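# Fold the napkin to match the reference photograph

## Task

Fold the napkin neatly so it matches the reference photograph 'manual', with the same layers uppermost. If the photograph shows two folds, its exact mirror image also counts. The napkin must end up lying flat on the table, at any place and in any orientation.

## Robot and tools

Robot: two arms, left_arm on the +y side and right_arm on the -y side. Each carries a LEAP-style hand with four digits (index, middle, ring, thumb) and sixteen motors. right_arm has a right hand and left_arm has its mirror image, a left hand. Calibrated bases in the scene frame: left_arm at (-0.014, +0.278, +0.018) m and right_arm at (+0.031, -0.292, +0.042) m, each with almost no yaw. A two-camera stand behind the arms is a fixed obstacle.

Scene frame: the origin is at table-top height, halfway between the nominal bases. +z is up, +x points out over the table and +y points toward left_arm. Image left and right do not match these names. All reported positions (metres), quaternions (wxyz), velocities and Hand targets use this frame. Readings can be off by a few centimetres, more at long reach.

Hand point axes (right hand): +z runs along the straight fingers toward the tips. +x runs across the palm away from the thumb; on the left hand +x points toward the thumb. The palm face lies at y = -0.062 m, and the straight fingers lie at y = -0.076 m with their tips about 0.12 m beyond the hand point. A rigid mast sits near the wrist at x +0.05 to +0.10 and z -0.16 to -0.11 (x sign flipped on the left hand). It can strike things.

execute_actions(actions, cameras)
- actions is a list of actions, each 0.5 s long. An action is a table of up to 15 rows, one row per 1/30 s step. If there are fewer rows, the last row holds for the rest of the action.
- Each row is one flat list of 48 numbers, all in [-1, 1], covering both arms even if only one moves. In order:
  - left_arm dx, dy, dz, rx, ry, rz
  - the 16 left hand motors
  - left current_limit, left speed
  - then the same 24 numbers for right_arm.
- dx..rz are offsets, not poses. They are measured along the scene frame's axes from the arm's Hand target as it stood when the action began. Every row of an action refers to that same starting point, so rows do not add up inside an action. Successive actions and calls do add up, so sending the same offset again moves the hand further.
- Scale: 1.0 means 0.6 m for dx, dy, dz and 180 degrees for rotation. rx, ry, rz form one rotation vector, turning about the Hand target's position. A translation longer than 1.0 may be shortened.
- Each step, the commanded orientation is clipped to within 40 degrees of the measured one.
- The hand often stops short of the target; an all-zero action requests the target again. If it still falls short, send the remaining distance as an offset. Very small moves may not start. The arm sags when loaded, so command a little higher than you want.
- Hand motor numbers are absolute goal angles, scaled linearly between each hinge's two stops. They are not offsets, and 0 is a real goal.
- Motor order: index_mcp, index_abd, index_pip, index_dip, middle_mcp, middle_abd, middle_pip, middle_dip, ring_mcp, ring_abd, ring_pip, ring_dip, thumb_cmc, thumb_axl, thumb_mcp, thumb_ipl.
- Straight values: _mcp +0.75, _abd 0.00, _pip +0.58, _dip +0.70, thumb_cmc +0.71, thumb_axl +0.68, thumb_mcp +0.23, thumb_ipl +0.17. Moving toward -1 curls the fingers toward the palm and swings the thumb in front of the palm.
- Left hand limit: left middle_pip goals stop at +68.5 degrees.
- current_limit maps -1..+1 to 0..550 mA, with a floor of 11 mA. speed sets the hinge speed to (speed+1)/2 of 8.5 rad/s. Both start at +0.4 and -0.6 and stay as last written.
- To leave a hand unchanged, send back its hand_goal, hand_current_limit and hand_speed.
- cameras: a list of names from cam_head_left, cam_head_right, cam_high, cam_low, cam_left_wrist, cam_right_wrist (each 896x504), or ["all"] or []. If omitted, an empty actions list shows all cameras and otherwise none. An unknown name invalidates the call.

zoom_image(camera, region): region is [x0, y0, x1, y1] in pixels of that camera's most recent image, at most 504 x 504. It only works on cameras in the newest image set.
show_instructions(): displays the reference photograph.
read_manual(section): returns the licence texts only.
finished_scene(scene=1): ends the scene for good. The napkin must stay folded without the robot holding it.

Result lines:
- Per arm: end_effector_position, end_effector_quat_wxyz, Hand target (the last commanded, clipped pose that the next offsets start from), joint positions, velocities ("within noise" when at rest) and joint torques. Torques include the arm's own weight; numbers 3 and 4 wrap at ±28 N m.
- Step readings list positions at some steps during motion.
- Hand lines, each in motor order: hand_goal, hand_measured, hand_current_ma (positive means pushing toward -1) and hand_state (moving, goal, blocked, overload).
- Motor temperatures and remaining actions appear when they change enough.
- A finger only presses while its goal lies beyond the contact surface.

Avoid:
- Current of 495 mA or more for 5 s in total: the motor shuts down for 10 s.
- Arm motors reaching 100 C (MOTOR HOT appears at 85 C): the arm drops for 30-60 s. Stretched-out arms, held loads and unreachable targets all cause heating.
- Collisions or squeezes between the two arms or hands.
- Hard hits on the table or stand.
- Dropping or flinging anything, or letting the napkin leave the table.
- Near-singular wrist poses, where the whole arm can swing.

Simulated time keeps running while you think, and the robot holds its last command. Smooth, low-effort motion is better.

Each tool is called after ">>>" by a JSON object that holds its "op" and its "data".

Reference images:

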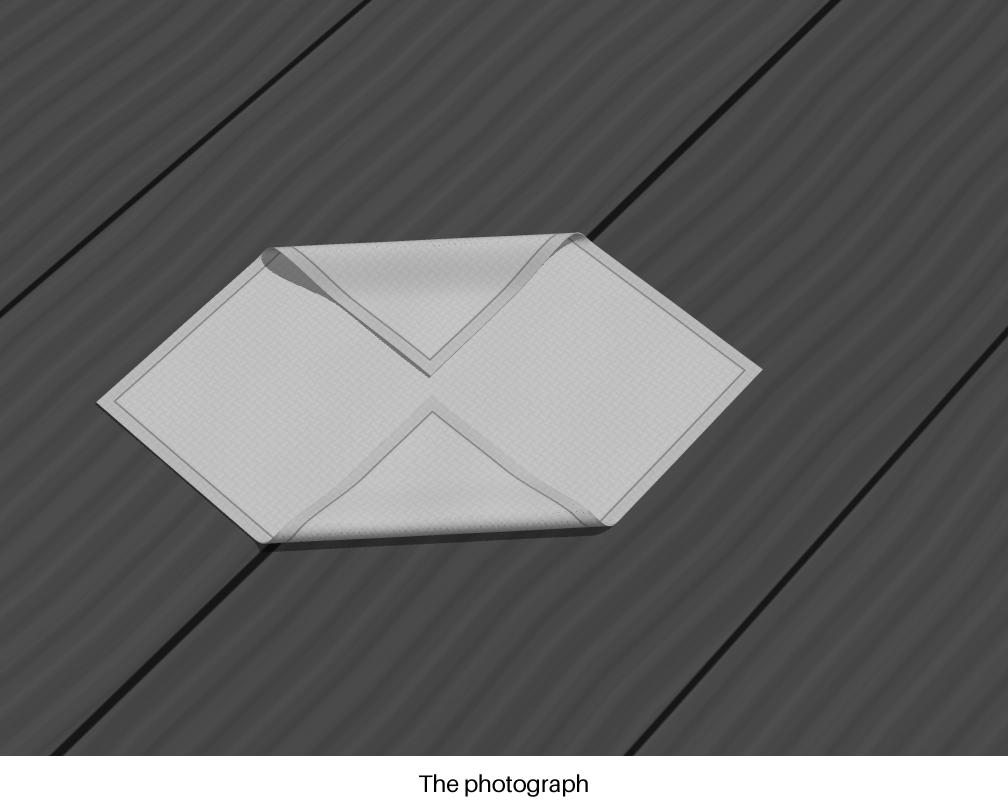

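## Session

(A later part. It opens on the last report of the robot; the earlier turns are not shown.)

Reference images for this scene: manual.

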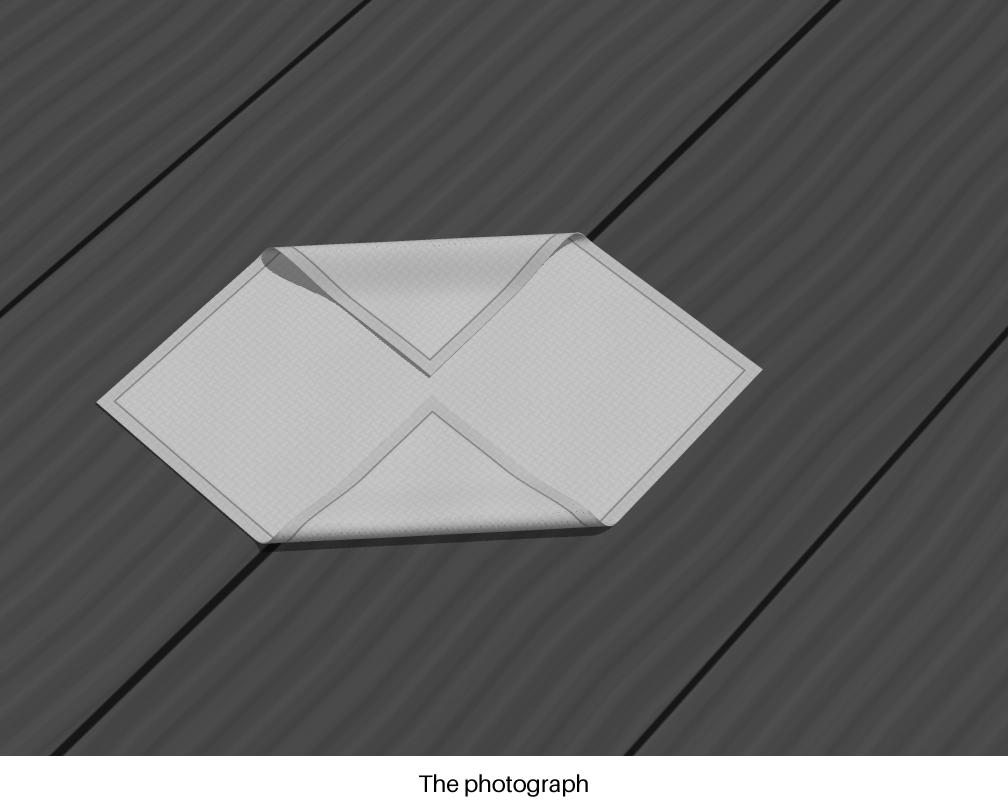

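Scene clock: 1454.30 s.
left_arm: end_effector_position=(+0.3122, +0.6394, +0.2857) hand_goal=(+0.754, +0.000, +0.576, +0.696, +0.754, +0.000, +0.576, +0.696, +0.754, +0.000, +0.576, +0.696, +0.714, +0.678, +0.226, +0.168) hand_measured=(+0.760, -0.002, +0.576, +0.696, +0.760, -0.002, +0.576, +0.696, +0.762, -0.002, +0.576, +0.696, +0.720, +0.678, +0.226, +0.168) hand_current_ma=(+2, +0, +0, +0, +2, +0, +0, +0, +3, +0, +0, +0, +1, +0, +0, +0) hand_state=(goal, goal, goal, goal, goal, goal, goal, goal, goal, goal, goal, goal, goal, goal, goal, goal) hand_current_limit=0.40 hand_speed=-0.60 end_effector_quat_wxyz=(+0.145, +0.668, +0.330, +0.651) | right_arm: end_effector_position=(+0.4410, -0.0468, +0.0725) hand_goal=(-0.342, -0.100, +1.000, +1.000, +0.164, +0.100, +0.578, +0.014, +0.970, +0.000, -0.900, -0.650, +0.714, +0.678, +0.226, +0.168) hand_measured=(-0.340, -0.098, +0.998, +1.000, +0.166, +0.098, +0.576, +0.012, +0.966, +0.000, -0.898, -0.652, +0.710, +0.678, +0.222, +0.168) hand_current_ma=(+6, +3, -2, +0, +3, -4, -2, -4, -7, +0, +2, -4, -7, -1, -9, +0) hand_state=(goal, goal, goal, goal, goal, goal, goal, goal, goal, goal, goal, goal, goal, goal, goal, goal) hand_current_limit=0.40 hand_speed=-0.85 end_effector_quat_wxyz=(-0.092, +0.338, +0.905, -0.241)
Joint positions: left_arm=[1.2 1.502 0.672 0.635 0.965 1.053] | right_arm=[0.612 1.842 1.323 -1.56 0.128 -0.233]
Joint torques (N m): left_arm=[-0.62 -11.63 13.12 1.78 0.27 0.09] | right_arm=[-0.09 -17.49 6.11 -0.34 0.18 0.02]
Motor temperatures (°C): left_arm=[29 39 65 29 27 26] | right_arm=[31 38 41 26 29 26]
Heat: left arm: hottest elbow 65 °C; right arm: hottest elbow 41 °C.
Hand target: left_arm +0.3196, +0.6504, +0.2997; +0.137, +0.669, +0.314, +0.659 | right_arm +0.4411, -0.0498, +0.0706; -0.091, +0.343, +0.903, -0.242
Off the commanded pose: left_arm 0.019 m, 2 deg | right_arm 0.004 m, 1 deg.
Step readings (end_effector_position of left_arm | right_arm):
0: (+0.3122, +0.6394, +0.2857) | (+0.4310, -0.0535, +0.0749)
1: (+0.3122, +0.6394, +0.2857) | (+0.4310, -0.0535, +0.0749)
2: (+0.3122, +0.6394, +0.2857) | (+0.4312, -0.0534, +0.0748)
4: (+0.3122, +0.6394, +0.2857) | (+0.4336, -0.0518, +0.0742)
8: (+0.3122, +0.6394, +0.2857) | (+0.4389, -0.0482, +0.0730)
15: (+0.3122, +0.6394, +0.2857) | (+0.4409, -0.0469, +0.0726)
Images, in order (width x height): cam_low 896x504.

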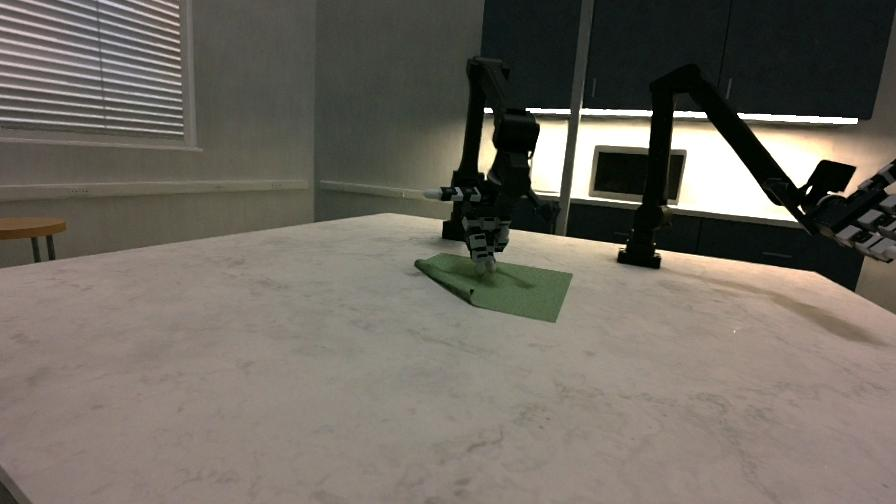

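>>> {"op": "execute_actions", "data": {"actions": [[[0,0,0,0,0,0,0.754,0,0.576,0.696,0.754,0,0.576,0.696,0.754,0,0.576,0.696,0.714,0.678,0.226,0.168,0.4,-0.6,0.023,-0.005,0.0,0,0,0,-0.342,-0.1,1,1,0.164,0.1,0.577,0.0145,0.97,0,-0.9,-0.65,0.714,0.678,0.226,0.168,0.4,-0.85]]], "cameras": ["cam_low"]}}

>>> {"op": "zoom_image", "data": {"camera": "cam_low", "region": [440, 250, 510, 295]}}

Scene clock: 1465.60 s.
left_arm: end_effector_position=(+0.3122, +0.6394, +0.2857) hand_goal=(+0.754, +0.000, +0.576, +0.696, +0.754, +0.000, +0.576, +0.696, +0.754, +0.000, +0.576, +0.696, +0.714, +0.678, +0.226, +0.168) hand_measured=(+0.760, -0.002, +0.576, +0.696, +0.760, -0.002, +0.576, +0.696, +0.762, -0.002, +0.576, +0.696, +0.720, +0.678, +0.226, +0.168) hand_current_ma=(+2, +0, +0, +0, +2, +0, +0, +0, +3, +0, +0, +0, +1, +0, +0, +0) hand_state=(goal, goal, goal, goal, goal, goal, goal, goal, goal, goal, goal, goal, goal, goal, goal, goal) hand_current_limit=0.40 hand_speed=-0.60 end_effector_quat_wxyz=(+0.145, +0.668, +0.330, +0.651) | right_arm: end_effector_position=(+0.4455, -0.0566, +0.0670) hand_goal=(-0.342, -0.100, +1.000, +1.000, +0.164, +0.100, +0.578, +0.014, +0.970, +0.000, -0.900, -0.650, +0.714, +0.678, +0.226, +0.168) hand_measured=(-0.340, -0.098, +0.998, +1.000, +0.166, +0.098, +0.576, +0.012, +0.966, +0.000, -0.898, -0.652, +0.710, +0.678, +0.222, +0.168) hand_current_ma=(+6, +3, -2, +0, +3, -4, -2, -4, -7, +0, +2, -4, -7, -1, -9, +0) hand_state=(goal, goal, goal, goal, goal, goal, goal, goal, goal, goal, goal, goal, goal, goal, goal, goal) hand_current_limit=0.40 hand_speed=-0.85 end_effector_quat_wxyz=(-0.094, +0.344, +0.901, -0.248)
Joint positions: left_arm=[1.2 1.502 0.672 0.635 0.965 1.053] | right_arm=[0.592 1.855 1.323 -1.56 0.137 -0.233]
Joint torques (N m): left_arm=[-0.62 -11.63 13.12 1.78 0.27 0.09] | right_arm=[-0.62 -17.14 8.75 -0.79 0.22 -0.13]
Motor temperatures (°C): left_arm=[29 39 65 29 27 26] | right_arm=[31 39 40 26 29 26]
Heat: left arm: hottest elbow 65 °C; right arm: hottest elbow 40 °C.
Hand target: left_arm +0.3196, +0.6504, +0.2997; +0.137, +0.669, +0.314, +0.659 | right_arm +0.4548, -0.0527, +0.0705; -0.091, +0.343, +0.903, -0.242
Off the commanded pose: left_arm 0.019 m, 2 deg | right_arm 0.011 m, 1 deg.
Step readings (end_effector_position of left_arm | right_arm):
0: (+0.3122, +0.6394, +0.2857) | (+0.4410, -0.0468, +0.0725)
1: (+0.3122, +0.6394, +0.2857) | (+0.4410, -0.0468, +0.0725)
2: (+0.3122, +0.6394, +0.2857) | (+0.4412, -0.0470, +0.0726)
4: (+0.3122, +0.6394, +0.2857) | (+0.4421, -0.0485, +0.0724)
8: (+0.3122, +0.6394, +0.2857) | (+0.4441, -0.0528, +0.0703)
15: (+0.3122, +0.6394, +0.2857) | (+0.4455, -0.0566, +0.0670)
Images, in order (width x height): cam_low 896x504.

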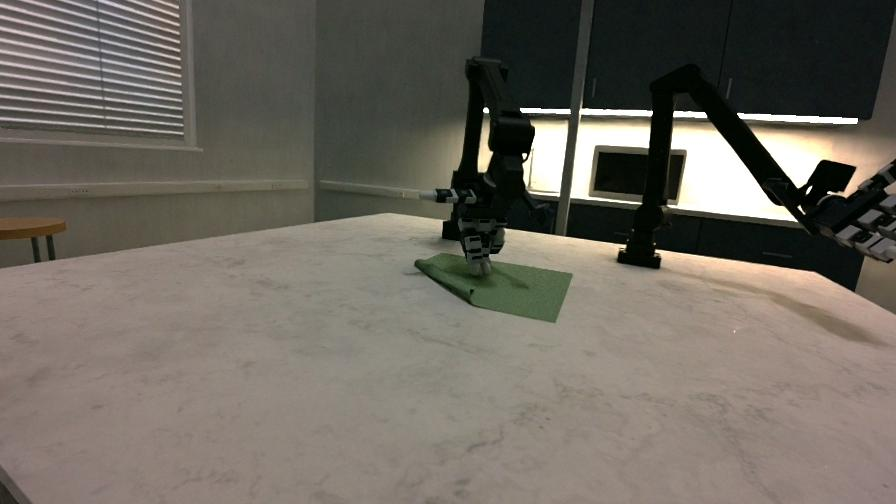

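Scaled by 7.200.

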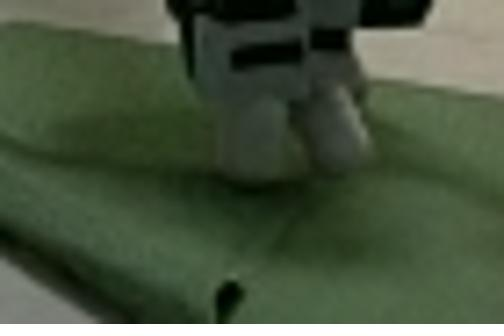

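>>> {"op": "execute_actions", "data": {"actions": [[[0,0,0,0,0,0,0.754,0,0.576,0.696,0.754,0,0.576,0.696,0.754,0,0.576,0.696,0.714,0.678,0.226,0.168,0.4,-0.6,0.008,0.015,0.008,0,0,0,-0.342,-0.1,1,1,0.164,0.1,0.577,0.0145,0.97,0,-0.9,-0.65,0.714,0.678,0.226,0.168,0.4,-0.85]]], "cameras": ["cam_low"]}}

>>> {"op": "zoom_image", "data": {"camera": "cam_low", "region": [455, 255, 505, 290]}}

Scene clock: 1476.40 s.
left_arm: end_effector_position=(+0.3122, +0.6394, +0.2857) hand_goal=(+0.754, +0.000, +0.576, +0.696, +0.754, +0.000, +0.576, +0.696, +0.754, +0.000, +0.576, +0.696, +0.714, +0.678, +0.226, +0.168) hand_measured=(+0.760, -0.002, +0.576, +0.696, +0.760, -0.002, +0.576, +0.696, +0.762, -0.002, +0.576, +0.696, +0.720, +0.678, +0.226, +0.168) hand_current_ma=(+2, +0, +0, +0, +2, +0, +0, +0, +3, +0, +0, +0, +1, +0, +0, +0) hand_state=(goal, goal, goal, goal, goal, goal, goal, goal, goal, goal, goal, goal, goal, goal, goal, goal) hand_current_limit=0.40 hand_speed=-0.60 end_effector_quat_wxyz=(+0.145, +0.668, +0.330, +0.651) | right_arm: end_effector_position=(+0.4471, -0.0554, +0.0663) hand_goal=(-0.342, -0.100, +1.000, +1.000, +0.164, +0.100, +0.578, +0.014, +0.970, +0.000, -0.900, -0.650, +0.714, +0.678, +0.226, +0.168) hand_measured=(-0.338, -0.098, +1.000, +1.000, +0.166, +0.098, +0.576, +0.012, +0.966, +0.000, -0.898, -0.652, +0.710, +0.678, +0.222, +0.168) hand_current_ma=(+6, +3, -1, +0, +3, -4, -2, -4, -7, +0, +2, -4, -7, -1, -9, +0) hand_state=(goal, goal, goal, goal, goal, goal, goal, goal, goal, goal, goal, goal, goal, goal, goal, goal) hand_current_limit=0.40 hand_speed=-0.85 end_effector_quat_wxyz=(-0.097, +0.343, +0.900, -0.251)
Joint positions: left_arm=[1.2 1.502 0.672 0.635 0.965 1.053] | right_arm=[0.592 1.866 1.337 -1.572 0.137 -0.233]
Joint torques (N m): left_arm=[-0.56 -11.69 13.12 1.78 0.27 0.1] | right_arm=[1.03 -17.2 10.43 -1.02 0.06 -0.06]
Motor temperatures (°C): left_arm=[29 39 65 29 27 26] | right_arm=[31 39 41 26 29 26]
Heat: left arm: hottest elbow 65 °C; right arm: hottest elbow 41 °C.
Hand target: left_arm +0.3196, +0.6504, +0.2997; +0.137, +0.669, +0.314, +0.659 | right_arm +0.4596, -0.0437, +0.0753; -0.091, +0.343, +0.903, -0.242
Off the commanded pose: left_arm 0.019 m, 2 deg | right_arm 0.019 m, 1 deg.
Step readings (end_effector_position of left_arm | right_arm):
0: (+0.3122, +0.6394, +0.2857) | (+0.4455, -0.0566, +0.0670)
1: (+0.3122, +0.6394, +0.2857) | (+0.4455, -0.0566, +0.0670)
2: (+0.3122, +0.6394, +0.2857) | (+0.4454, -0.0566, +0.0668)
4: (+0.3122, +0.6394, +0.2857) | (+0.4452, -0.0567, +0.0666)
8: (+0.3122, +0.6394, +0.2857) | (+0.4460, -0.0562, +0.0658)
15: (+0.3122, +0.6394, +0.2857) | (+0.4469, -0.0556, +0.0661)
Images, in order (width x height): cam_low 896x504.

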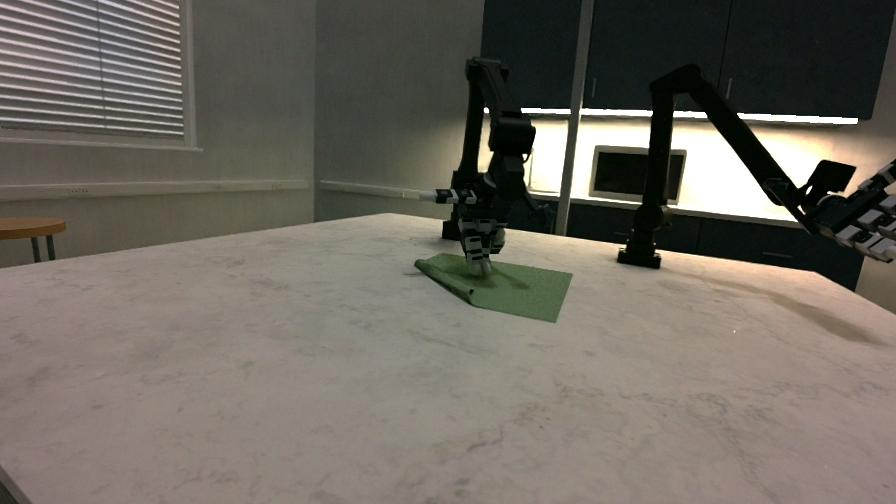

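Scaled by 10.080.

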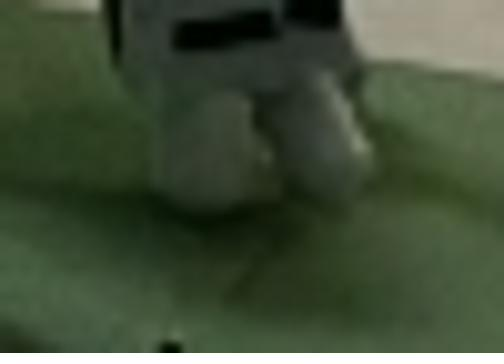

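>>> {"op": "execute_actions", "data": {"actions": [[[0,0,0,0,0,0,0.754,0,0.576,0.696,0.754,0,0.576,0.696,0.754,0,0.576,0.696,0.714,0.678,0.226,0.168,0.4,-0.6,0.01,0.012,0.03,0,0,0,-0.342,-0.1,1,1,0.164,0.1,0.577,0.0145,0.97,0,-0.9,-0.65,0.714,0.678,0.226,0.168,0.4,-0.85]]], "cameras": ["cam_low"]}}

>>> {"op": "zoom_image", "data": {"camera": "cam_low", "region": [440, 250, 510, 295]}}

Scene clock: 1486.00 s.
left_arm: end_effector_position=(+0.3122, +0.6394, +0.2857) hand_goal=(+0.754, +0.000, +0.576, +0.696, +0.754, +0.000, +0.576, +0.696, +0.754, +0.000, +0.576, +0.696, +0.714, +0.678, +0.226, +0.168) hand_measured=(+0.760, -0.002, +0.576, +0.696, +0.760, -0.002, +0.576, +0.696, +0.762, -0.002, +0.576, +0.696, +0.720, +0.678, +0.226, +0.168) hand_current_ma=(+2, +0, +0, +0, +2, +0, +0, +0, +3, +0, +0, +0, +1, +0, +0, +0) hand_state=(goal, goal, goal, goal, goal, goal, goal, goal, goal, goal, goal, goal, goal, goal, goal, goal) hand_current_limit=0.40 hand_speed=-0.60 end_effector_quat_wxyz=(+0.145, +0.668, +0.330, +0.651) | right_arm: end_effector_position=(+0.4543, -0.0486, +0.0829) hand_goal=(-0.342, -0.100, +1.000, +1.000, +0.164, +0.100, +0.578, +0.014, +0.970, +0.000, -0.900, -0.650, +0.714, +0.678, +0.226, +0.168) hand_measured=(-0.338, -0.098, +1.000, +1.000, +0.166, +0.098, +0.576, +0.012, +0.966, +0.000, -0.898, -0.652, +0.710, +0.678, +0.222, +0.168) hand_current_ma=(+6, +3, -1, +0, +3, -4, -2, -4, -7, +0, +2, -4, -7, -1, -9, +0) hand_state=(goal, goal, goal, goal, goal, goal, goal, goal, goal, goal, goal, goal, goal, goal, goal, goal) hand_current_limit=0.40 hand_speed=-0.85 end_effector_quat_wxyz=(-0.099, +0.342, +0.900, -0.252)
Joint positions: left_arm=[1.2 1.502 0.672 0.635 0.965 1.053] | right_arm=[0.595 1.869 1.39 -1.625 0.134 -0.233]
Joint torques (N m): left_arm=[-0.56 -11.63 13.12 1.77 0.27 0.1] | right_arm=[1.55 -18.08 10.41 -1.1 0.1 -0.03]
Motor temperatures (°C): left_arm=[29 39 66 29 27 26] | right_arm=[31 39 43 26 29 26]
Heat: left arm: hottest elbow 66 °C; right arm: hottest elbow 43 °C.
Hand target: left_arm +0.3196, +0.6504, +0.2997; +0.137, +0.669, +0.314, +0.659 | right_arm +0.4656, -0.0366, +0.0932; -0.091, +0.343, +0.903, -0.242
Off the commanded pose: left_arm 0.019 m, 2 deg | right_arm 0.020 m, 1 deg.
Step readings (end_effector_position of left_arm | right_arm):
0: (+0.3122, +0.6394, +0.2857) | (+0.4471, -0.0554, +0.0663)
1: (+0.3122, +0.6394, +0.2857) | (+0.4472, -0.0554, +0.0665)
2: (+0.3122, +0.6394, +0.2857) | (+0.4469, -0.0554, +0.0673)
4: (+0.3122, +0.6394, +0.2857) | (+0.4472, -0.0548, +0.0703)
8: (+0.3122, +0.6394, +0.2857) | (+0.4530, -0.0505, +0.0792)
15: (+0.3122, +0.6394, +0.2857) | (+0.4546, -0.0485, +0.0828)
Images, in order (width x height): cam_low 896x504.

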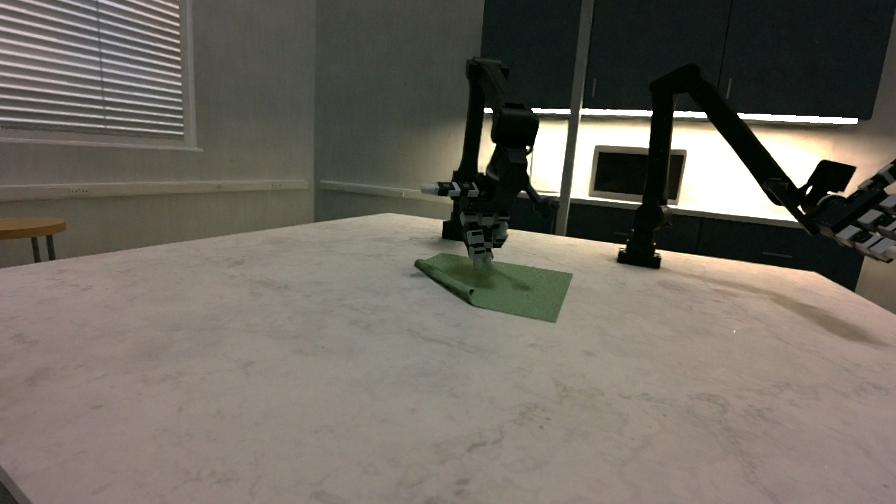

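Scaled by 7.200.

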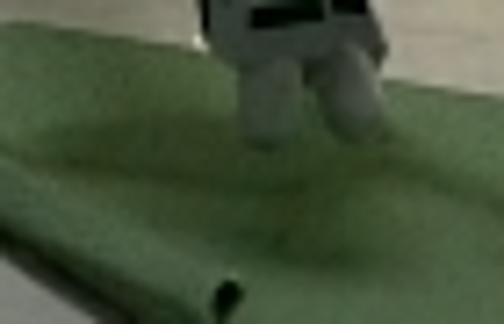

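>>> {"op": "execute_actions", "data": {"actions": [[[0,0,0,0,0,0,0.754,0,0.576,0.696,0.754,0,0.576,0.696,0.754,0,0.576,0.696,0.714,0.678,0.226,0.168,0.4,-0.6,-0.017,-0.023,-0.038,0,0,0,-0.342,-0.1,1,1,0.164,0.1,0.577,0.0145,0.97,0,-0.9,-0.65,0.714,0.678,0.226,0.168,0.4,-0.85]]], "cameras": ["cam_low"]}}

>>> {"op": "zoom_image", "data": {"camera": "cam_low", "region": [440, 250, 510, 295]}}

Scene clock: 1496.30 s.
left_arm: end_effector_position=(+0.3122, +0.6394, +0.2857) hand_goal=(+0.754, +0.000, +0.576, +0.696, +0.754, +0.000, +0.576, +0.696, +0.754, +0.000, +0.576, +0.696, +0.714, +0.678, +0.226, +0.168) hand_measured=(+0.760, -0.002, +0.576, +0.696, +0.760, -0.002, +0.576, +0.696, +0.762, -0.002, +0.576, +0.696, +0.720, +0.678, +0.226, +0.168) hand_current_ma=(+2, +0, +0, +0, +2, +0, +0, +0, +3, +0, +0, +0, +1, +0, +0, +0) hand_state=(goal, goal, goal, goal, goal, goal, goal, goal, goal, goal, goal, goal, goal, goal, goal, goal) hand_current_limit=0.40 hand_speed=-0.60 end_effector_quat_wxyz=(+0.145, +0.668, +0.330, +0.651) | right_arm: end_effector_position=(+0.4537, -0.0492, +0.0708) hand_goal=(-0.342, -0.100, +1.000, +1.000, +0.164, +0.100, +0.578, +0.014, +0.970, +0.000, -0.900, -0.650, +0.714, +0.678, +0.226, +0.168) hand_measured=(-0.338, -0.098, +1.000, +1.000, +0.166, +0.098, +0.576, +0.012, +0.966, +0.000, -0.898, -0.652, +0.710, +0.678, +0.222, +0.168) hand_current_ma=(+7, +3, -1, +0, +3, -4, -2, -4, -7, +0, +2, -4, -7, -1, -9, +0) hand_state=(goal, goal, goal, goal, goal, goal, goal, goal, goal, goal, goal, goal, goal, goal, goal, goal) hand_current_limit=0.40 hand_speed=-0.85 end_effector_quat_wxyz=(-0.093, +0.344, +0.902, -0.244)
Joint positions: left_arm=[1.2 1.502 0.672 0.635 0.965 1.053] | right_arm=[0.595 1.869 1.357 -1.572 0.135 -0.233]
Joint torques (N m): left_arm=[-0.62 -11.63 13.14 1.77 0.27 0.09] | right_arm=[0.21 -18.26 6.54 -0.29 0.24 -0.11]
Motor temperatures (°C): left_arm=[29 39 66 29 27 26] | right_arm=[31 40 42 26 29 26]
Heat: left arm: hottest elbow 66 °C; right arm: hottest elbow 42 °C.
Hand target: left_arm +0.3196, +0.6504, +0.2997; +0.137, +0.669, +0.314, +0.659 | right_arm +0.4553, -0.0505, +0.0704; -0.091, +0.343, +0.903, -0.242
Off the commanded pose: left_arm 0.019 m, 2 deg | right_arm 0.002 m, 0 deg.
Step readings (end_effector_position of left_arm | right_arm):
0: (+0.3122, +0.6394, +0.2857) | (+0.4543, -0.0486, +0.0829)
1: (+0.3122, +0.6394, +0.2857) | (+0.4543, -0.0486, +0.0829)
2: (+0.3122, +0.6394, +0.2857) | (+0.4545, -0.0485, +0.0828)
4: (+0.3122, +0.6394, +0.2857) | (+0.4568, -0.0470, +0.0816)
8: (+0.3122, +0.6394, +0.2857) | (+0.4564, -0.0474, +0.0751)
15: (+0.3122, +0.6394, +0.2857) | (+0.4534, -0.0495, +0.0709)
Images, in order (width x height): cam_low 896x504.

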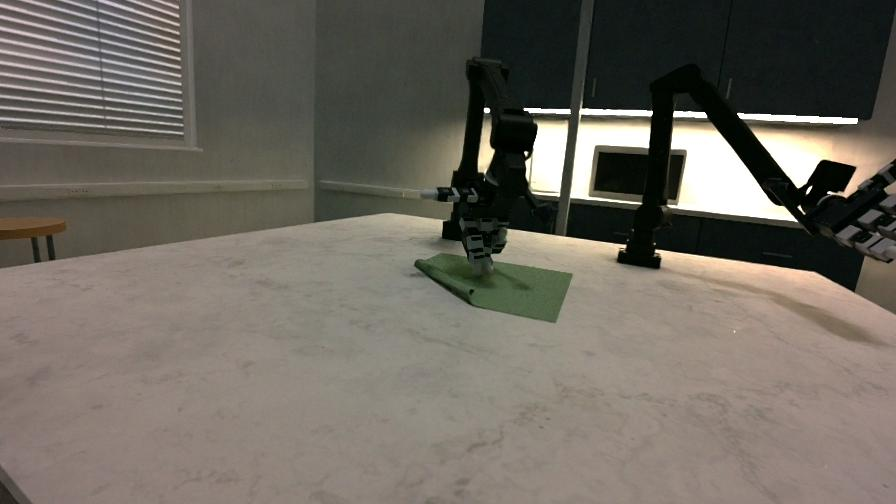

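Scaled by 7.200.

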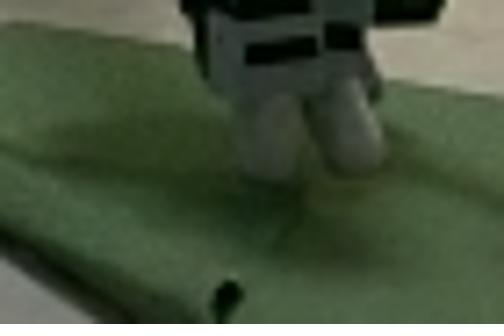

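>>> {"op": "execute_actions", "data": {"actions": [[[0,0,0,0,0,0,0.754,0,0.576,0.696,0.754,0,0.576,0.696,0.754,0,0.576,0.696,0.714,0.678,0.226,0.168,0.4,-0.6,0,0,-0.03,0,0,0,-0.342,-0.1,1,1,0.164,0.1,0.577,0.0145,0.97,0,-0.9,-0.65,0.714,0.678,0.226,0.168,0.4,-0.85]]], "cameras": ["cam_low"]}}

>>> {"op": "zoom_image", "data": {"camera": "cam_low", "region": [440, 250, 510, 295]}}

Scene clock: 1501.33 s.
left_arm: end_effector_position=(+0.3122, +0.6394, +0.2857) hand_goal=(+0.754, +0.000, +0.576, +0.696, +0.754, +0.000, +0.576, +0.696, +0.754, +0.000, +0.576, +0.696, +0.714, +0.678, +0.226, +0.168) hand_measured=(+0.760, -0.002, +0.576, +0.696, +0.760, -0.002, +0.576, +0.696, +0.762, -0.002, +0.576, +0.696, +0.720, +0.678, +0.226, +0.168) hand_current_ma=(+2, +0, +0, +0, +2, +0, +0, +0, +3, +0, +0, +0, +1, +0, +0, +0) hand_state=(goal, goal, goal, goal, goal, goal, goal, goal, goal, goal, goal, goal, goal, goal, goal, goal) hand_current_limit=0.40 hand_speed=-0.60 end_effector_quat_wxyz=(+0.145, +0.668, +0.330, +0.651) | right_arm: end_effector_position=(+0.4555, -0.0485, +0.0639) hand_goal=(-0.342, -0.100, +1.000, +1.000, +0.164, +0.100, +0.578, +0.014, +0.970, +0.000, -0.900, -0.650, +0.714, +0.678, +0.226, +0.168) hand_measured=(-0.348, -0.104, +1.000, +1.000, +0.166, +0.098, +0.576, +0.012, +0.966, +0.000, -0.898, -0.652, +0.710, +0.678, +0.222, +0.168) hand_current_ma=(-16, -8, +0, +0, +3, -4, -2, -4, -7, +0, +2, -4, -7, -1, -9, +0) hand_state=(goal, goal, goal, goal, goal, goal, goal, goal, goal, goal, goal, goal, goal, goal, goal, goal) hand_current_limit=0.40 hand_speed=-0.85 end_effector_quat_wxyz=(-0.087, +0.345, +0.904, -0.239)
Joint positions: left_arm=[1.2 1.502 0.672 0.635 0.965 1.053] | right_arm=[0.595 1.873 1.344 -1.54 0.137 -0.233]
Joint torques (N m): left_arm=[-0.56 -11.63 13.12 1.76 0.27 0.09] | right_arm=[0.09 -15.74 6.02 -0.21 0.11 -0.08]
Motor temperatures (°C): left_arm=[29 39 66 29 27 26] | right_arm=[31 40 42 26 29 26]
Heat: left arm: hottest elbow 66 °C; right arm: hottest elbow 42 °C.
Hand target: left_arm +0.3196, +0.6504, +0.2997; +0.137, +0.669, +0.314, +0.659 | right_arm +0.4554, -0.0504, +0.0525; -0.091, +0.343, +0.903, -0.242
Off the commanded pose: left_arm 0.019 m, 2 deg | right_arm 0.012 m, 1 deg.
Step readings (end_effector_position of left_arm | right_arm):
0: (+0.3122, +0.6394, +0.2857) | (+0.4537, -0.0492, +0.0708)
1: (+0.3122, +0.6394, +0.2857) | (+0.4538, -0.0492, +0.0708)
2: (+0.3122, +0.6394, +0.2857) | (+0.4543, -0.0489, +0.0703)
4: (+0.3122, +0.6394, +0.2857) | (+0.4554, -0.0482, +0.0684)
8: (+0.3122, +0.6394, +0.2857) | (+0.4552, -0.0488, +0.0639)
15: (+0.3122, +0.6394, +0.2857) | (+0.4555, -0.0485, +0.0639)
Images, in order (width x height): cam_low 896x504.

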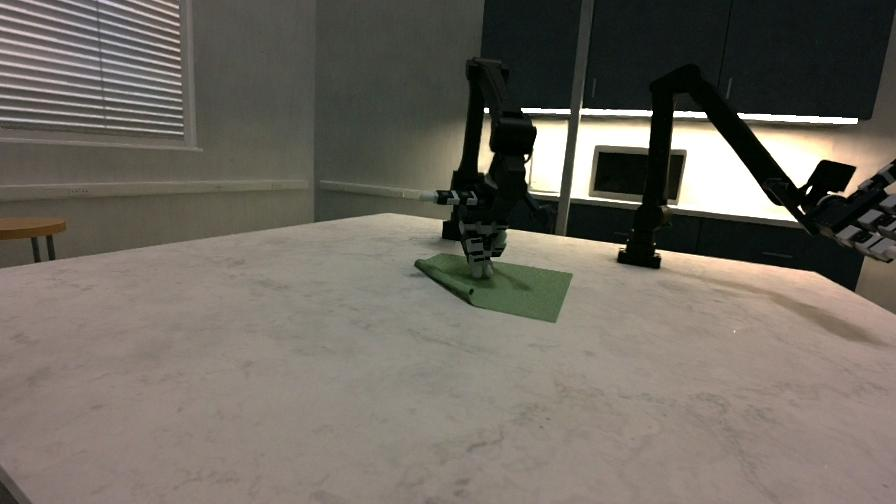

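Scaled by 7.200.

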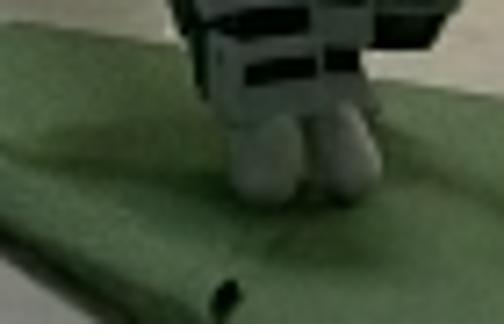

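>>> {"op": "execute_actions", "data": {"actions": [[[0,0,0,0,0,0,0.754,0,0.576,0.696,0.754,0,0.576,0.696,0.754,0,0.576,0.696,0.714,0.678,0.226,0.168,0.4,-0.6,0,0,0,0,0,0,-0.325,-0.03,0.915,0.9,0.164,0.1,0.577,0.0145,0.97,0,-0.9,-0.65,0.714,0.678,0.226,0.168,0.5,-0.93]],[[0,0,0,0,0,0,0.754,0,0.576,0.696,0.754,0,0.576,0.696,0.754,0,0.576,0.696,0.714,0.678,0.226,0.168,0.4,-0.6,0,0,0,0,0,0,-0.312,0.05,0.83,0.8,0.164,0.1,0.577,0.0145,0.97,0,-0.9,-0.65,0.714,0.678,0.226,0.168,0.5,-0.93]]], "cameras": ["cam_low"]}}

>>> {"op": "zoom_image", "data": {"camera": "cam_low", "region": [440, 250, 510, 295]}}

Scene clock: 1514.27 s.
left_arm: end_effector_position=(+0.3122, +0.6394, +0.2857) hand_goal=(+0.754, +0.000, +0.576, +0.696, +0.754, +0.000, +0.576, +0.696, +0.754, +0.000, +0.576, +0.696, +0.714, +0.678, +0.226, +0.168) hand_measured=(+0.760, -0.002, +0.576, +0.696, +0.760, -0.002, +0.576, +0.696, +0.762, -0.002, +0.576, +0.696, +0.720, +0.678, +0.226, +0.168) hand_current_ma=(+2, +0, +0, +0, +2, +0, +0, +0, +3, +0, +0, +0, +1, +0, +0, +0) hand_state=(goal, goal, goal, goal, goal, goal, goal, goal, goal, goal, goal, goal, goal, goal, goal, goal) hand_current_limit=0.40 hand_speed=-0.60 end_effector_quat_wxyz=(+0.145, +0.668, +0.330, +0.651) | right_arm: end_effector_position=(+0.4562, -0.0481, +0.0626) hand_goal=(-0.312, +0.050, +0.830, +0.800, +0.164, +0.100, +0.578, +0.014, +0.970, +0.000, -0.900, -0.650, +0.714, +0.678, +0.226, +0.168) hand_measured=(-0.308, +0.046, +0.836, +0.804, +0.162, +0.100, +0.574, +0.010, +0.966, +0.000, -0.898, -0.652, +0.710, +0.678, +0.222, +0.168) hand_current_ma=(+6, -6, +11, +6, -3, +0, -6, -8, -7, +0, +2, -4, -7, -1, -9, +0) hand_state=(goal, goal, goal, goal, goal, goal, goal, goal, goal, goal, goal, goal, goal, goal, goal, goal) hand_current_limit=0.50 hand_speed=-0.93 end_effector_quat_wxyz=(-0.087, +0.345, +0.904, -0.238)
Joint positions: left_arm=[1.2 1.502 0.672 0.635 0.965 1.053] | right_arm=[0.595 1.874 1.343 -1.534 0.137 -0.233]
Joint torques (N m): left_arm=[-0.62 -11.69 13.12 1.77 0.27 0.1] | right_arm=[-0.15 -16.44 6.24 -0.25 0.13 -0.1]
Motor temperatures (°C): left_arm=[29 39 66 29 27 26] | right_arm=[31 39 42 26 29 26]
Heat: left arm: hottest elbow 66 °C; right arm: hottest elbow 42 °C.
Hand target: left_arm +0.3196, +0.6504, +0.2997; +0.137, +0.669, +0.314, +0.659 | right_arm +0.4554, -0.0504, +0.0524; -0.091, +0.343, +0.903, -0.242
Off the commanded pose: left_arm 0.019 m, 2 deg | right_arm 0.010 m, 1 deg.
Step readings (end_effector_position of left_arm | right_arm):
0: (+0.3122, +0.6394, +0.2857) | (+0.4555, -0.0485, +0.0639)
1: (+0.3122, +0.6394, +0.2857) | (+0.4555, -0.0485, +0.0639)
2: (+0.3122, +0.6394, +0.2857) | (+0.4555, -0.0485, +0.0639)
4: (+0.3122, +0.6394, +0.2857) | (+0.4555, -0.0485, +0.0639)
8: (+0.3122, +0.6394, +0.2857) | (+0.4555, -0.0485, +0.0639)
15: (+0.3122, +0.6394, +0.2857) | (+0.4560, -0.0482, +0.0635)
16: (+0.3122, +0.6394, +0.2857) | (+0.4558, -0.0483, +0.0634)
17: (+0.3122, +0.6394, +0.2857) | (+0.4558, -0.0483, +0.0634)
19: (+0.3122, +0.6394, +0.2857) | (+0.4558, -0.0483, +0.0634)
23: (+0.3122, +0.6394, +0.2857) | (+0.4561, -0.0481, +0.0632)
30: (+0.3122, +0.6394, +0.2857) | (+0.4562, -0.0481, +0.0626)
Images, in order (width x height): cam_low 896x504.

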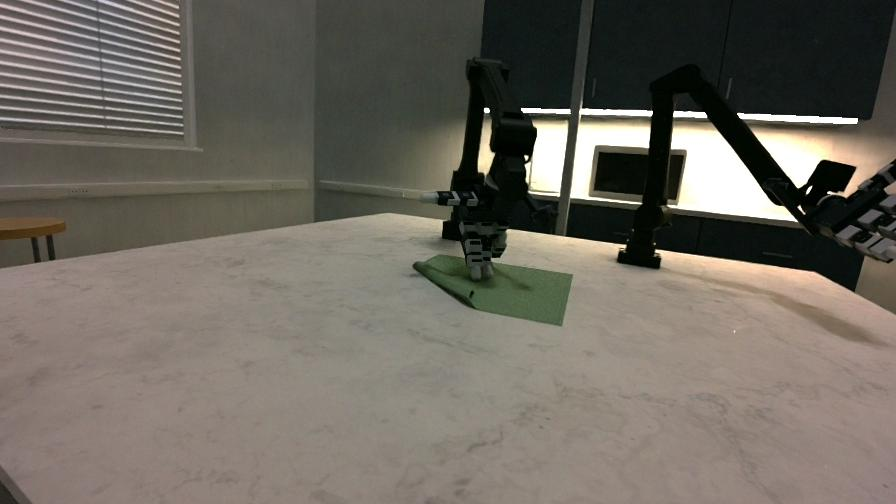

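Scaled by 7.200.

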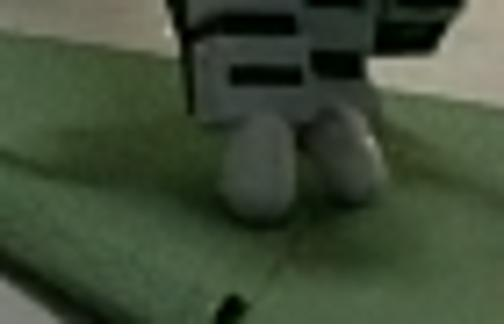

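>>> {"op": "execute_actions", "data": {"actions": [[[0,0,0,0,0,0,0.754,0,0.576,0.696,0.754,0,0.576,0.696,0.754,0,0.576,0.696,0.714,0.678,0.226,0.168,0.4,-0.6,0.032,0.018,0.095,0,0,0,-0.312,0.05,0.83,0.8,0.164,0.1,0.577,0.0145,0.97,0,-0.9,-0.65,0.714,0.678,0.226,0.168,0.5,-0.93]],[[0,0,0,0,0,0,0.754,0,0.576,0.696,0.754,0,0.576,0.696,0.754,0,0.576,0.696,0.714,0.678,0.226,0.168,0.4,-0.6,0,0,0.09,0,0,0,-0.342,0.05,1,1,0.164,-0.05,0.577,0.0145,0.97,0,-0.9,-0.65,0.714,0.678,0.226,0.168,0.4,-0.85]],[[0,0,0,0,0,0,0.754,0,0.576,0.696,0.754,0,0.576,0.696,0.754,0,0.576,0.696,0.714,0.678,0.226,0.168,0.4,-0.6,0,-0.19,0.04,0,0,0,-0.342,0.05,1,1,0.164,-0.05,0.577,0.0145,0.97,0,-0.9,-0.65,0.714,0.678,0.226,0.168,0.4,-0.85]],[[0,0,0,0,0,0,0.754,0,0.576,0.696,0.754,0,0.576,0.696,0.754,0,0.576,0.696,0.714,0.678,0.226,0.168,0.4,-0.6,0,-0.19,0.0,0,0,0,-0.342,0.05,1,1,0.164,-0.05,0.577,0.0145,0.97,0,-0.9,-0.65,0.714,0.678,0.226,0.168,0.4,-0.85]]], "cameras": ["cam_head_left","cam_low"]}}

>>> {"op": "zoom_image", "data": {"camera": "cam_head_left", "region": [400, 200, 620, 400]}}

Scene clock: 1529.20 s.
left_arm: end_effector_position=(+0.3122, +0.6394, +0.2857) hand_goal=(+0.754, +0.000, +0.576, +0.696, +0.754, +0.000, +0.576, +0.696, +0.754, +0.000, +0.576, +0.696, +0.714, +0.678, +0.226, +0.168) hand_measured=(+0.760, -0.002, +0.576, +0.696, +0.760, -0.002, +0.576, +0.696, +0.762, -0.002, +0.576, +0.696, +0.720, +0.678, +0.226, +0.168) hand_current_ma=(+2, +0, +0, +0, +2, +0, +0, +0, +3, +0, +0, +0, +1, +0, +0, +0) hand_state=(goal, goal, goal, goal, goal, goal, goal, goal, goal, goal, goal, goal, goal, goal, goal, goal) hand_current_limit=0.40 hand_speed=-0.60 end_effector_quat_wxyz=(+0.145, +0.668, +0.330, +0.651) | right_arm: end_effector_position=(+0.4746, -0.2700, +0.1766) hand_goal=(-0.342, +0.050, +1.000, +1.000, +0.164, -0.050, +0.578, +0.014, +0.970, +0.000, -0.900, -0.650, +0.714, +0.678, +0.226, +0.168) hand_measured=(-0.334, +0.048, +0.998, +0.998, +0.164, -0.048, +0.576, +0.012, +0.966, +0.000, -0.898, -0.652, +0.710, +0.678, +0.222, +0.168) hand_current_ma=(+19, -4, -3, -5, +1, +3, -3, -4, -7, +0, +2, -4, -8, -1, -9, +0) hand_state=(goal, goal, goal, goal, goal, goal, goal, goal, goal, goal, goal, goal, goal, goal, goal, goal) hand_current_limit=0.40 hand_speed=-0.85 end_effector_quat_wxyz=(-0.095, +0.347, +0.900, -0.245)
Joint positions: left_arm=[1.2 1.502 0.672 0.635 0.965 1.053] | right_arm=[0.131 1.61 1.313 -1.689 0.342 -0.653]
Joint torques (N m): left_arm=[-0.56 -11.69 13.12 1.77 0.27 0.1] | right_arm=[0.62 -16.79 8.2 -0.72 0.23 -0.13]
Motor temperatures (°C): left_arm=[29 39 66 29 27 26] | right_arm=[31 40 42 26 29 26]
Heat: left arm: hottest elbow 66 °C; right arm: hottest elbow 42 °C.
Hand target: left_arm +0.3196, +0.6504, +0.2997; +0.137, +0.669, +0.314, +0.659 | right_arm +0.4746, -0.2676, +0.1874; -0.091, +0.343, +0.903, -0.242
Off the commanded pose: left_arm 0.019 m, 2 deg | right_arm 0.011 m, 1 deg.
joint sent to its limit (right arm) — joint 4 (wrist pitch), lower limit. The joint targets still meet the commanded pose.
Step readings (end_effector_position of left_arm | right_arm):
0: (+0.3122, +0.6394, +0.2857) | (+0.4562, -0.0481, +0.0626)
1: (+0.3122, +0.6394, +0.2857) | (+0.4561, -0.0482, +0.0626)
2: (+0.3122, +0.6394, +0.2857) | (+0.4549, -0.0489, +0.0631)
4: (+0.3122, +0.6394, +0.2857) | (+0.4508, -0.0516, +0.0671)
8: (+0.3122, +0.6394, +0.2857) | (+0.4536, -0.0498, +0.0826)
15: (+0.3122, +0.6394, +0.2857) | (+0.4607, -0.0452, +0.0940)
16: (+0.3122, +0.6394, +0.2857) | (+0.4602, -0.0455, +0.0941)
17: (+0.3122, +0.6394, +0.2857) | (+0.4597, -0.0458, +0.0947)
19: (+0.3122, +0.6394, +0.2857) | (+0.4589, -0.0461, +0.0992)
23: (+0.3122, +0.6394, +0.2857) | (+0.4595, -0.0456, +0.1231)
30: (+0.3122, +0.6394, +0.2857) | (+0.4606, -0.0447, +0.1492)
31: (+0.3122, +0.6394, +0.2857) | (+0.4612, -0.0453, +0.1493)
32: (+0.3122, +0.6394, +0.2857) | (+0.4626, -0.0486, +0.1495)
34: (+0.3122, +0.6394, +0.2857) | (+0.4653, -0.0652, +0.1506)
38: (+0.3122, +0.6394, +0.2857) | (+0.4739, -0.1266, +0.1624)
45: (+0.3122, +0.6394, +0.2857) | (+0.4830, -0.1644, +0.1859)
46: (+0.3122, +0.6394, +0.2857) | (+0.4824, -0.1633, +0.1863)
47: (+0.3122, +0.6394, +0.2857) | (+0.4815, -0.1657, +0.1855)
49: (+0.3122, +0.6394, +0.2857) | (+0.4780, -0.1797, +0.1821)
53: (+0.3122, +0.6394, +0.2857) | (+0.4764, -0.2409, +0.1758)
60: (+0.3122, +0.6394, +0.2857) | (+0.4764, -0.2791, +0.1766)
Images, in order (width x height): cam_head_left 896x504, cam_low 896x504.

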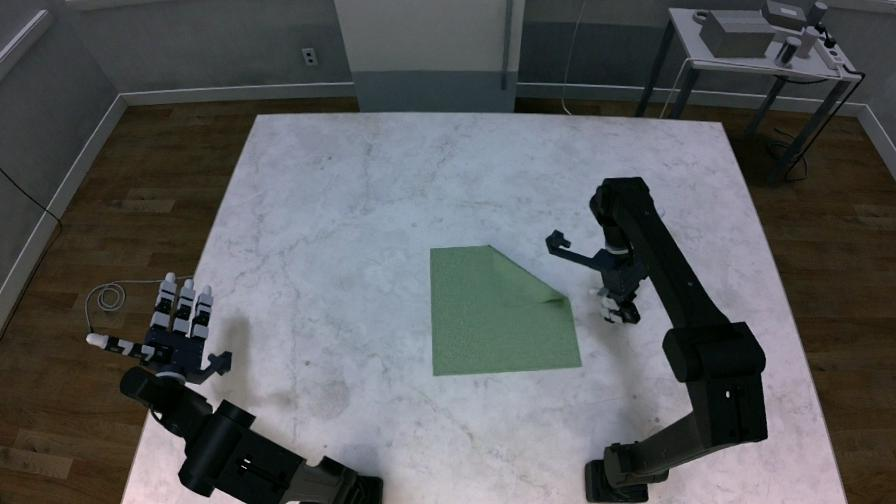

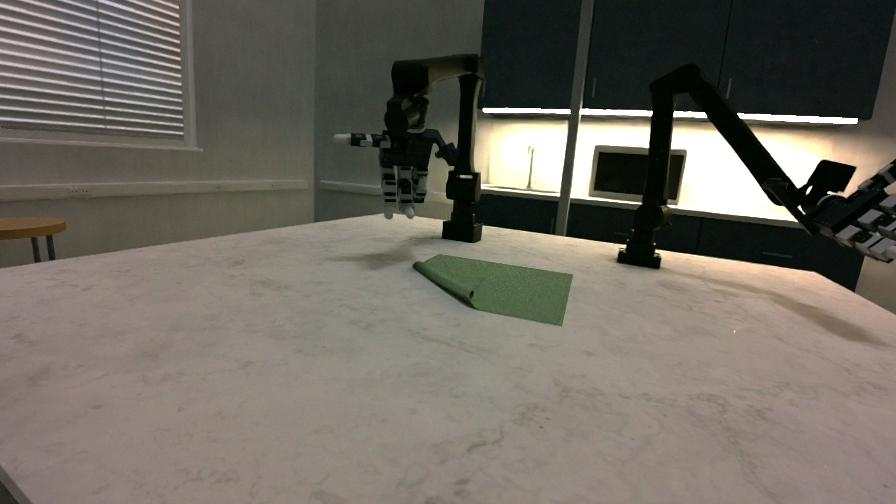

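Scaled by 2.291.

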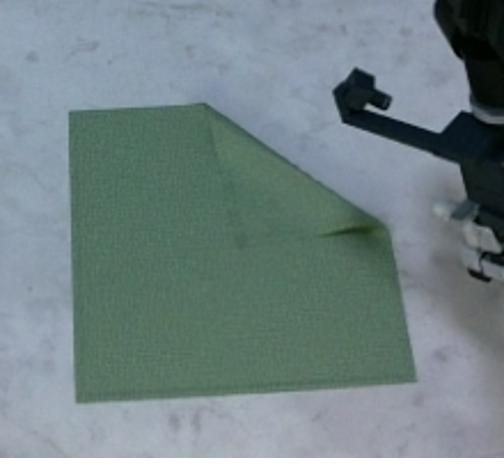

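>>> {"op": "zoom_image", "data": {"camera": "cam_low", "region": [400, 245, 580, 335]}}

Scaled by 2.800.

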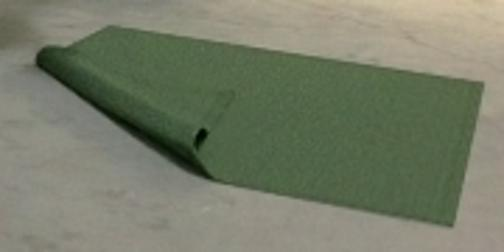

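>>> {"op": "zoom_image", "data": {"camera": "cam_low", "region": [455, 260, 515, 300]}}

>>> {"op": "zoom_image", "data": {"camera": "cam_head_left", "region": [475, 235, 575, 325]}}

Scaled by 8.400.

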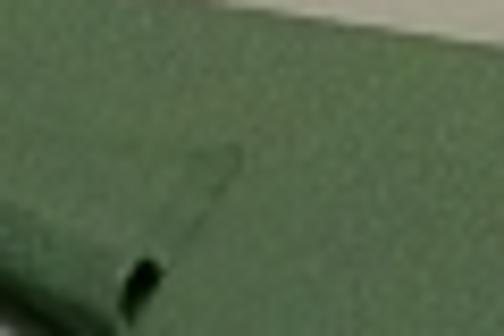

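Scaled by 5.040.

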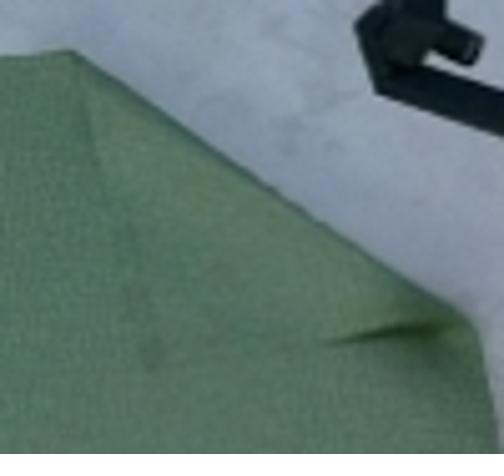

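>>> {"op": "zoom_image", "data": {"camera": "cam_low", "region": [460, 285, 500, 320]}}

>>> {"op": "zoom_image", "data": {"camera": "cam_low", "region": [405, 245, 455, 280]}}

>>> {"op": "zoom_image", "data": {"camera": "cam_low", "region": [540, 260, 590, 335]}}

Scaled by 12.600.

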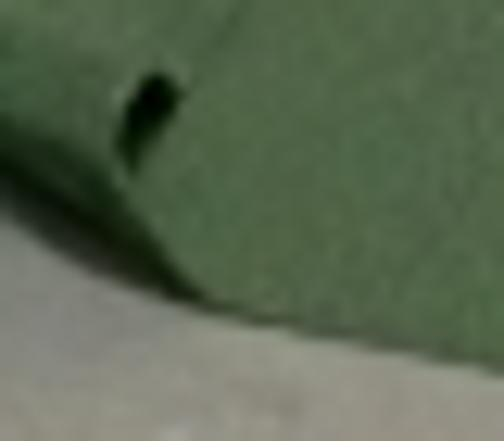

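Scaled by 10.080.

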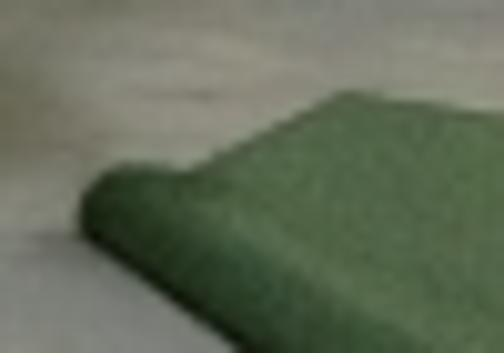

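Scaled by 6.720.

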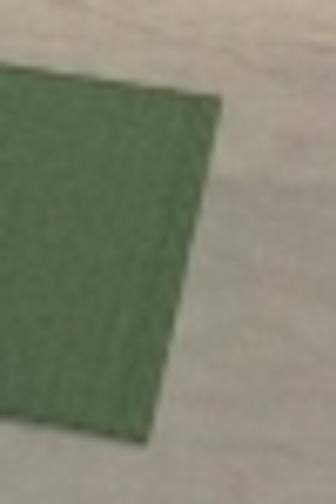

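>>> {"op": "execute_actions", "data": {"actions": [[[0,0,0,0,0,0,0.754,0,0.576,0.696,0.754,0,0.576,0.696,0.754,0,0.576,0.696,0.714,0.678,0.226,0.168,0.4,-0.6,0.03,0.2,-0.03,0,0,0,-0.342,-0.1,1,1,0.164,0.1,0.577,0.0145,0.97,0,-0.9,-0.65,0.714,0.678,0.226,0.168,0.4,-0.85]],[[0,0,0,0,0,0,0.754,0,0.576,0.696,0.754,0,0.576,0.696,0.754,0,0.576,0.696,0.714,0.678,0.226,0.168,0.4,-0.6,0.05,0.195,-0.06,0,0,0,-0.342,-0.1,1,1,0.164,0.1,0.577,0.0145,0.97,0,-0.9,-0.65,0.714,0.678,0.226,0.168,0.4,-0.85]],[[0,0,0,0,0,0,0.754,0,0.576,0.696,0.754,0,0.576,0.696,0.754,0,0.576,0.696,0.714,0.678,0.226,0.168,0.4,-0.6,0.003,0,-0.085,0,0,0,-0.342,-0.1,1,1,0.164,0.1,0.577,0.0145,0.97,0,-0.9,-0.65,0.714,0.678,0.226,0.168,0.4,-0.85]]], "cameras": ["cam_low"]}}

>>> {"op": "zoom_image", "data": {"camera": "cam_low", "region": [440, 250, 510, 295]}}

Scene clock: 1635.67 s.
left_arm: end_effector_position=(+0.3122, +0.6394, +0.2857) hand_goal=(+0.754, +0.000, +0.576, +0.696, +0.754, +0.000, +0.576, +0.696, +0.754, +0.000, +0.576, +0.696, +0.714, +0.678, +0.226, +0.168) hand_measured=(+0.760, -0.002, +0.576, +0.696, +0.760, -0.002, +0.576, +0.696, +0.762, -0.002, +0.576, +0.696, +0.720, +0.678, +0.226, +0.168) hand_current_ma=(+2, +0, +0, +0, +2, +0, +0, +0, +3, +0, +0, +0, +1, +0, +0, +0) hand_state=(goal, goal, goal, goal, goal, goal, goal, goal, goal, goal, goal, goal, goal, goal, goal, goal) hand_current_limit=0.40 hand_speed=-0.60 end_effector_quat_wxyz=(+0.145, +0.668, +0.330, +0.651) | right_arm: end_effector_position=(+0.5061, -0.0414, +0.0658) hand_goal=(-0.342, -0.100, +1.000, +1.000, +0.164, +0.100, +0.578, +0.014, +0.970, +0.000, -0.900, -0.650, +0.714, +0.678, +0.226, +0.168) hand_measured=(-0.340, -0.100, +1.000, +1.000, +0.166, +0.098, +0.576, +0.012, +0.968, +0.000, -0.898, -0.652, +0.710, +0.678, +0.222, +0.168) hand_current_ma=(+5, +0, +0, +0, +3, -4, -1, -4, -6, +0, +2, -4, -7, -1, -9, +0) hand_state=(goal, goal, goal, goal, goal, goal, goal, goal, goal, goal, goal, goal, goal, goal, goal, goal) hand_current_limit=0.40 hand_speed=-0.85 end_effector_quat_wxyz=(-0.109, +0.335, +0.899, -0.262)
Joint positions: left_arm=[1.2 1.502 0.672 0.635 0.965 1.053] | right_arm=[0.553 2.019 1.576 -1.684 0.154 -0.282]
Joint torques (N m): left_arm=[-0.56 -11.69 13.12 1.77 0.27 0.1] | right_arm=[0.21 -21.3 10.73 -0.61 0.11 0.08]
Motor temperatures (°C): left_arm=[29 39 67 29 27 26] | right_arm=[30 37 42 26 29 26]
Heat: left arm: hottest elbow 67 °C; right arm: hottest elbow 42 °C.
Hand target: left_arm +0.3196, +0.6504, +0.2997; +0.137, +0.669, +0.314, +0.659 | right_arm +0.5243, -0.0305, +0.0824; -0.091, +0.343, +0.903, -0.242
Off the commanded pose: left_arm 0.019 m, 2 deg | right_arm 0.027 m, 3 deg.
Step readings (end_effector_position of left_arm | right_arm):
0: (+0.3122, +0.6394, +0.2857) | (+0.4745, -0.2699, +0.1765)
1: (+0.3122, +0.6394, +0.2857) | (+0.4745, -0.2691, +0.1765)
2: (+0.3122, +0.6394, +0.2857) | (+0.4744, -0.2638, +0.1763)
4: (+0.3122, +0.6394, +0.2857) | (+0.4735, -0.2437, +0.1748)
8: (+0.3122, +0.6394, +0.2857) | (+0.4652, -0.1743, +0.1645)
15: (+0.3122, +0.6394, +0.2857) | (+0.4668, -0.1408, +0.1499)
16: (+0.3122, +0.6394, +0.2857) | (+0.4683, -0.1428, +0.1498)
17: (+0.3122, +0.6394, +0.2857) | (+0.4708, -0.1405, +0.1501)
19: (+0.3122, +0.6394, +0.2857) | (+0.4824, -0.1259, +0.1503)
23: (+0.3122, +0.6394, +0.2857) | (+0.4993, -0.0649, +0.1376)
30: (+0.3122, +0.6394, +0.2857) | (+0.4897, -0.0272, +0.1085)
31: (+0.3122, +0.6394, +0.2857) | (+0.4909, -0.0291, +0.1079)
32: (+0.3122, +0.6394, +0.2857) | (+0.4933, -0.0314, +0.1074)
34: (+0.3122, +0.6394, +0.2857) | (+0.4996, -0.0344, +0.1055)
38: (+0.3122, +0.6394, +0.2857) | (+0.5084, -0.0384, +0.0886)
45: (+0.3122, +0.6394, +0.2857) | (+0.5055, -0.0416, +0.0654)
Images, in order (width x height): cam_low 896x504.

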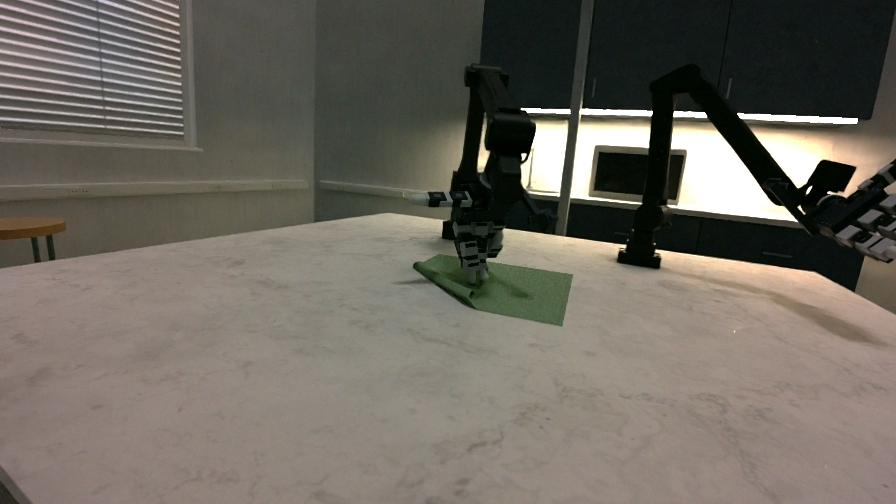

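Scaled by 7.200.

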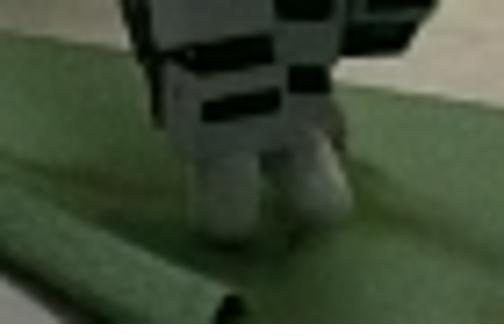

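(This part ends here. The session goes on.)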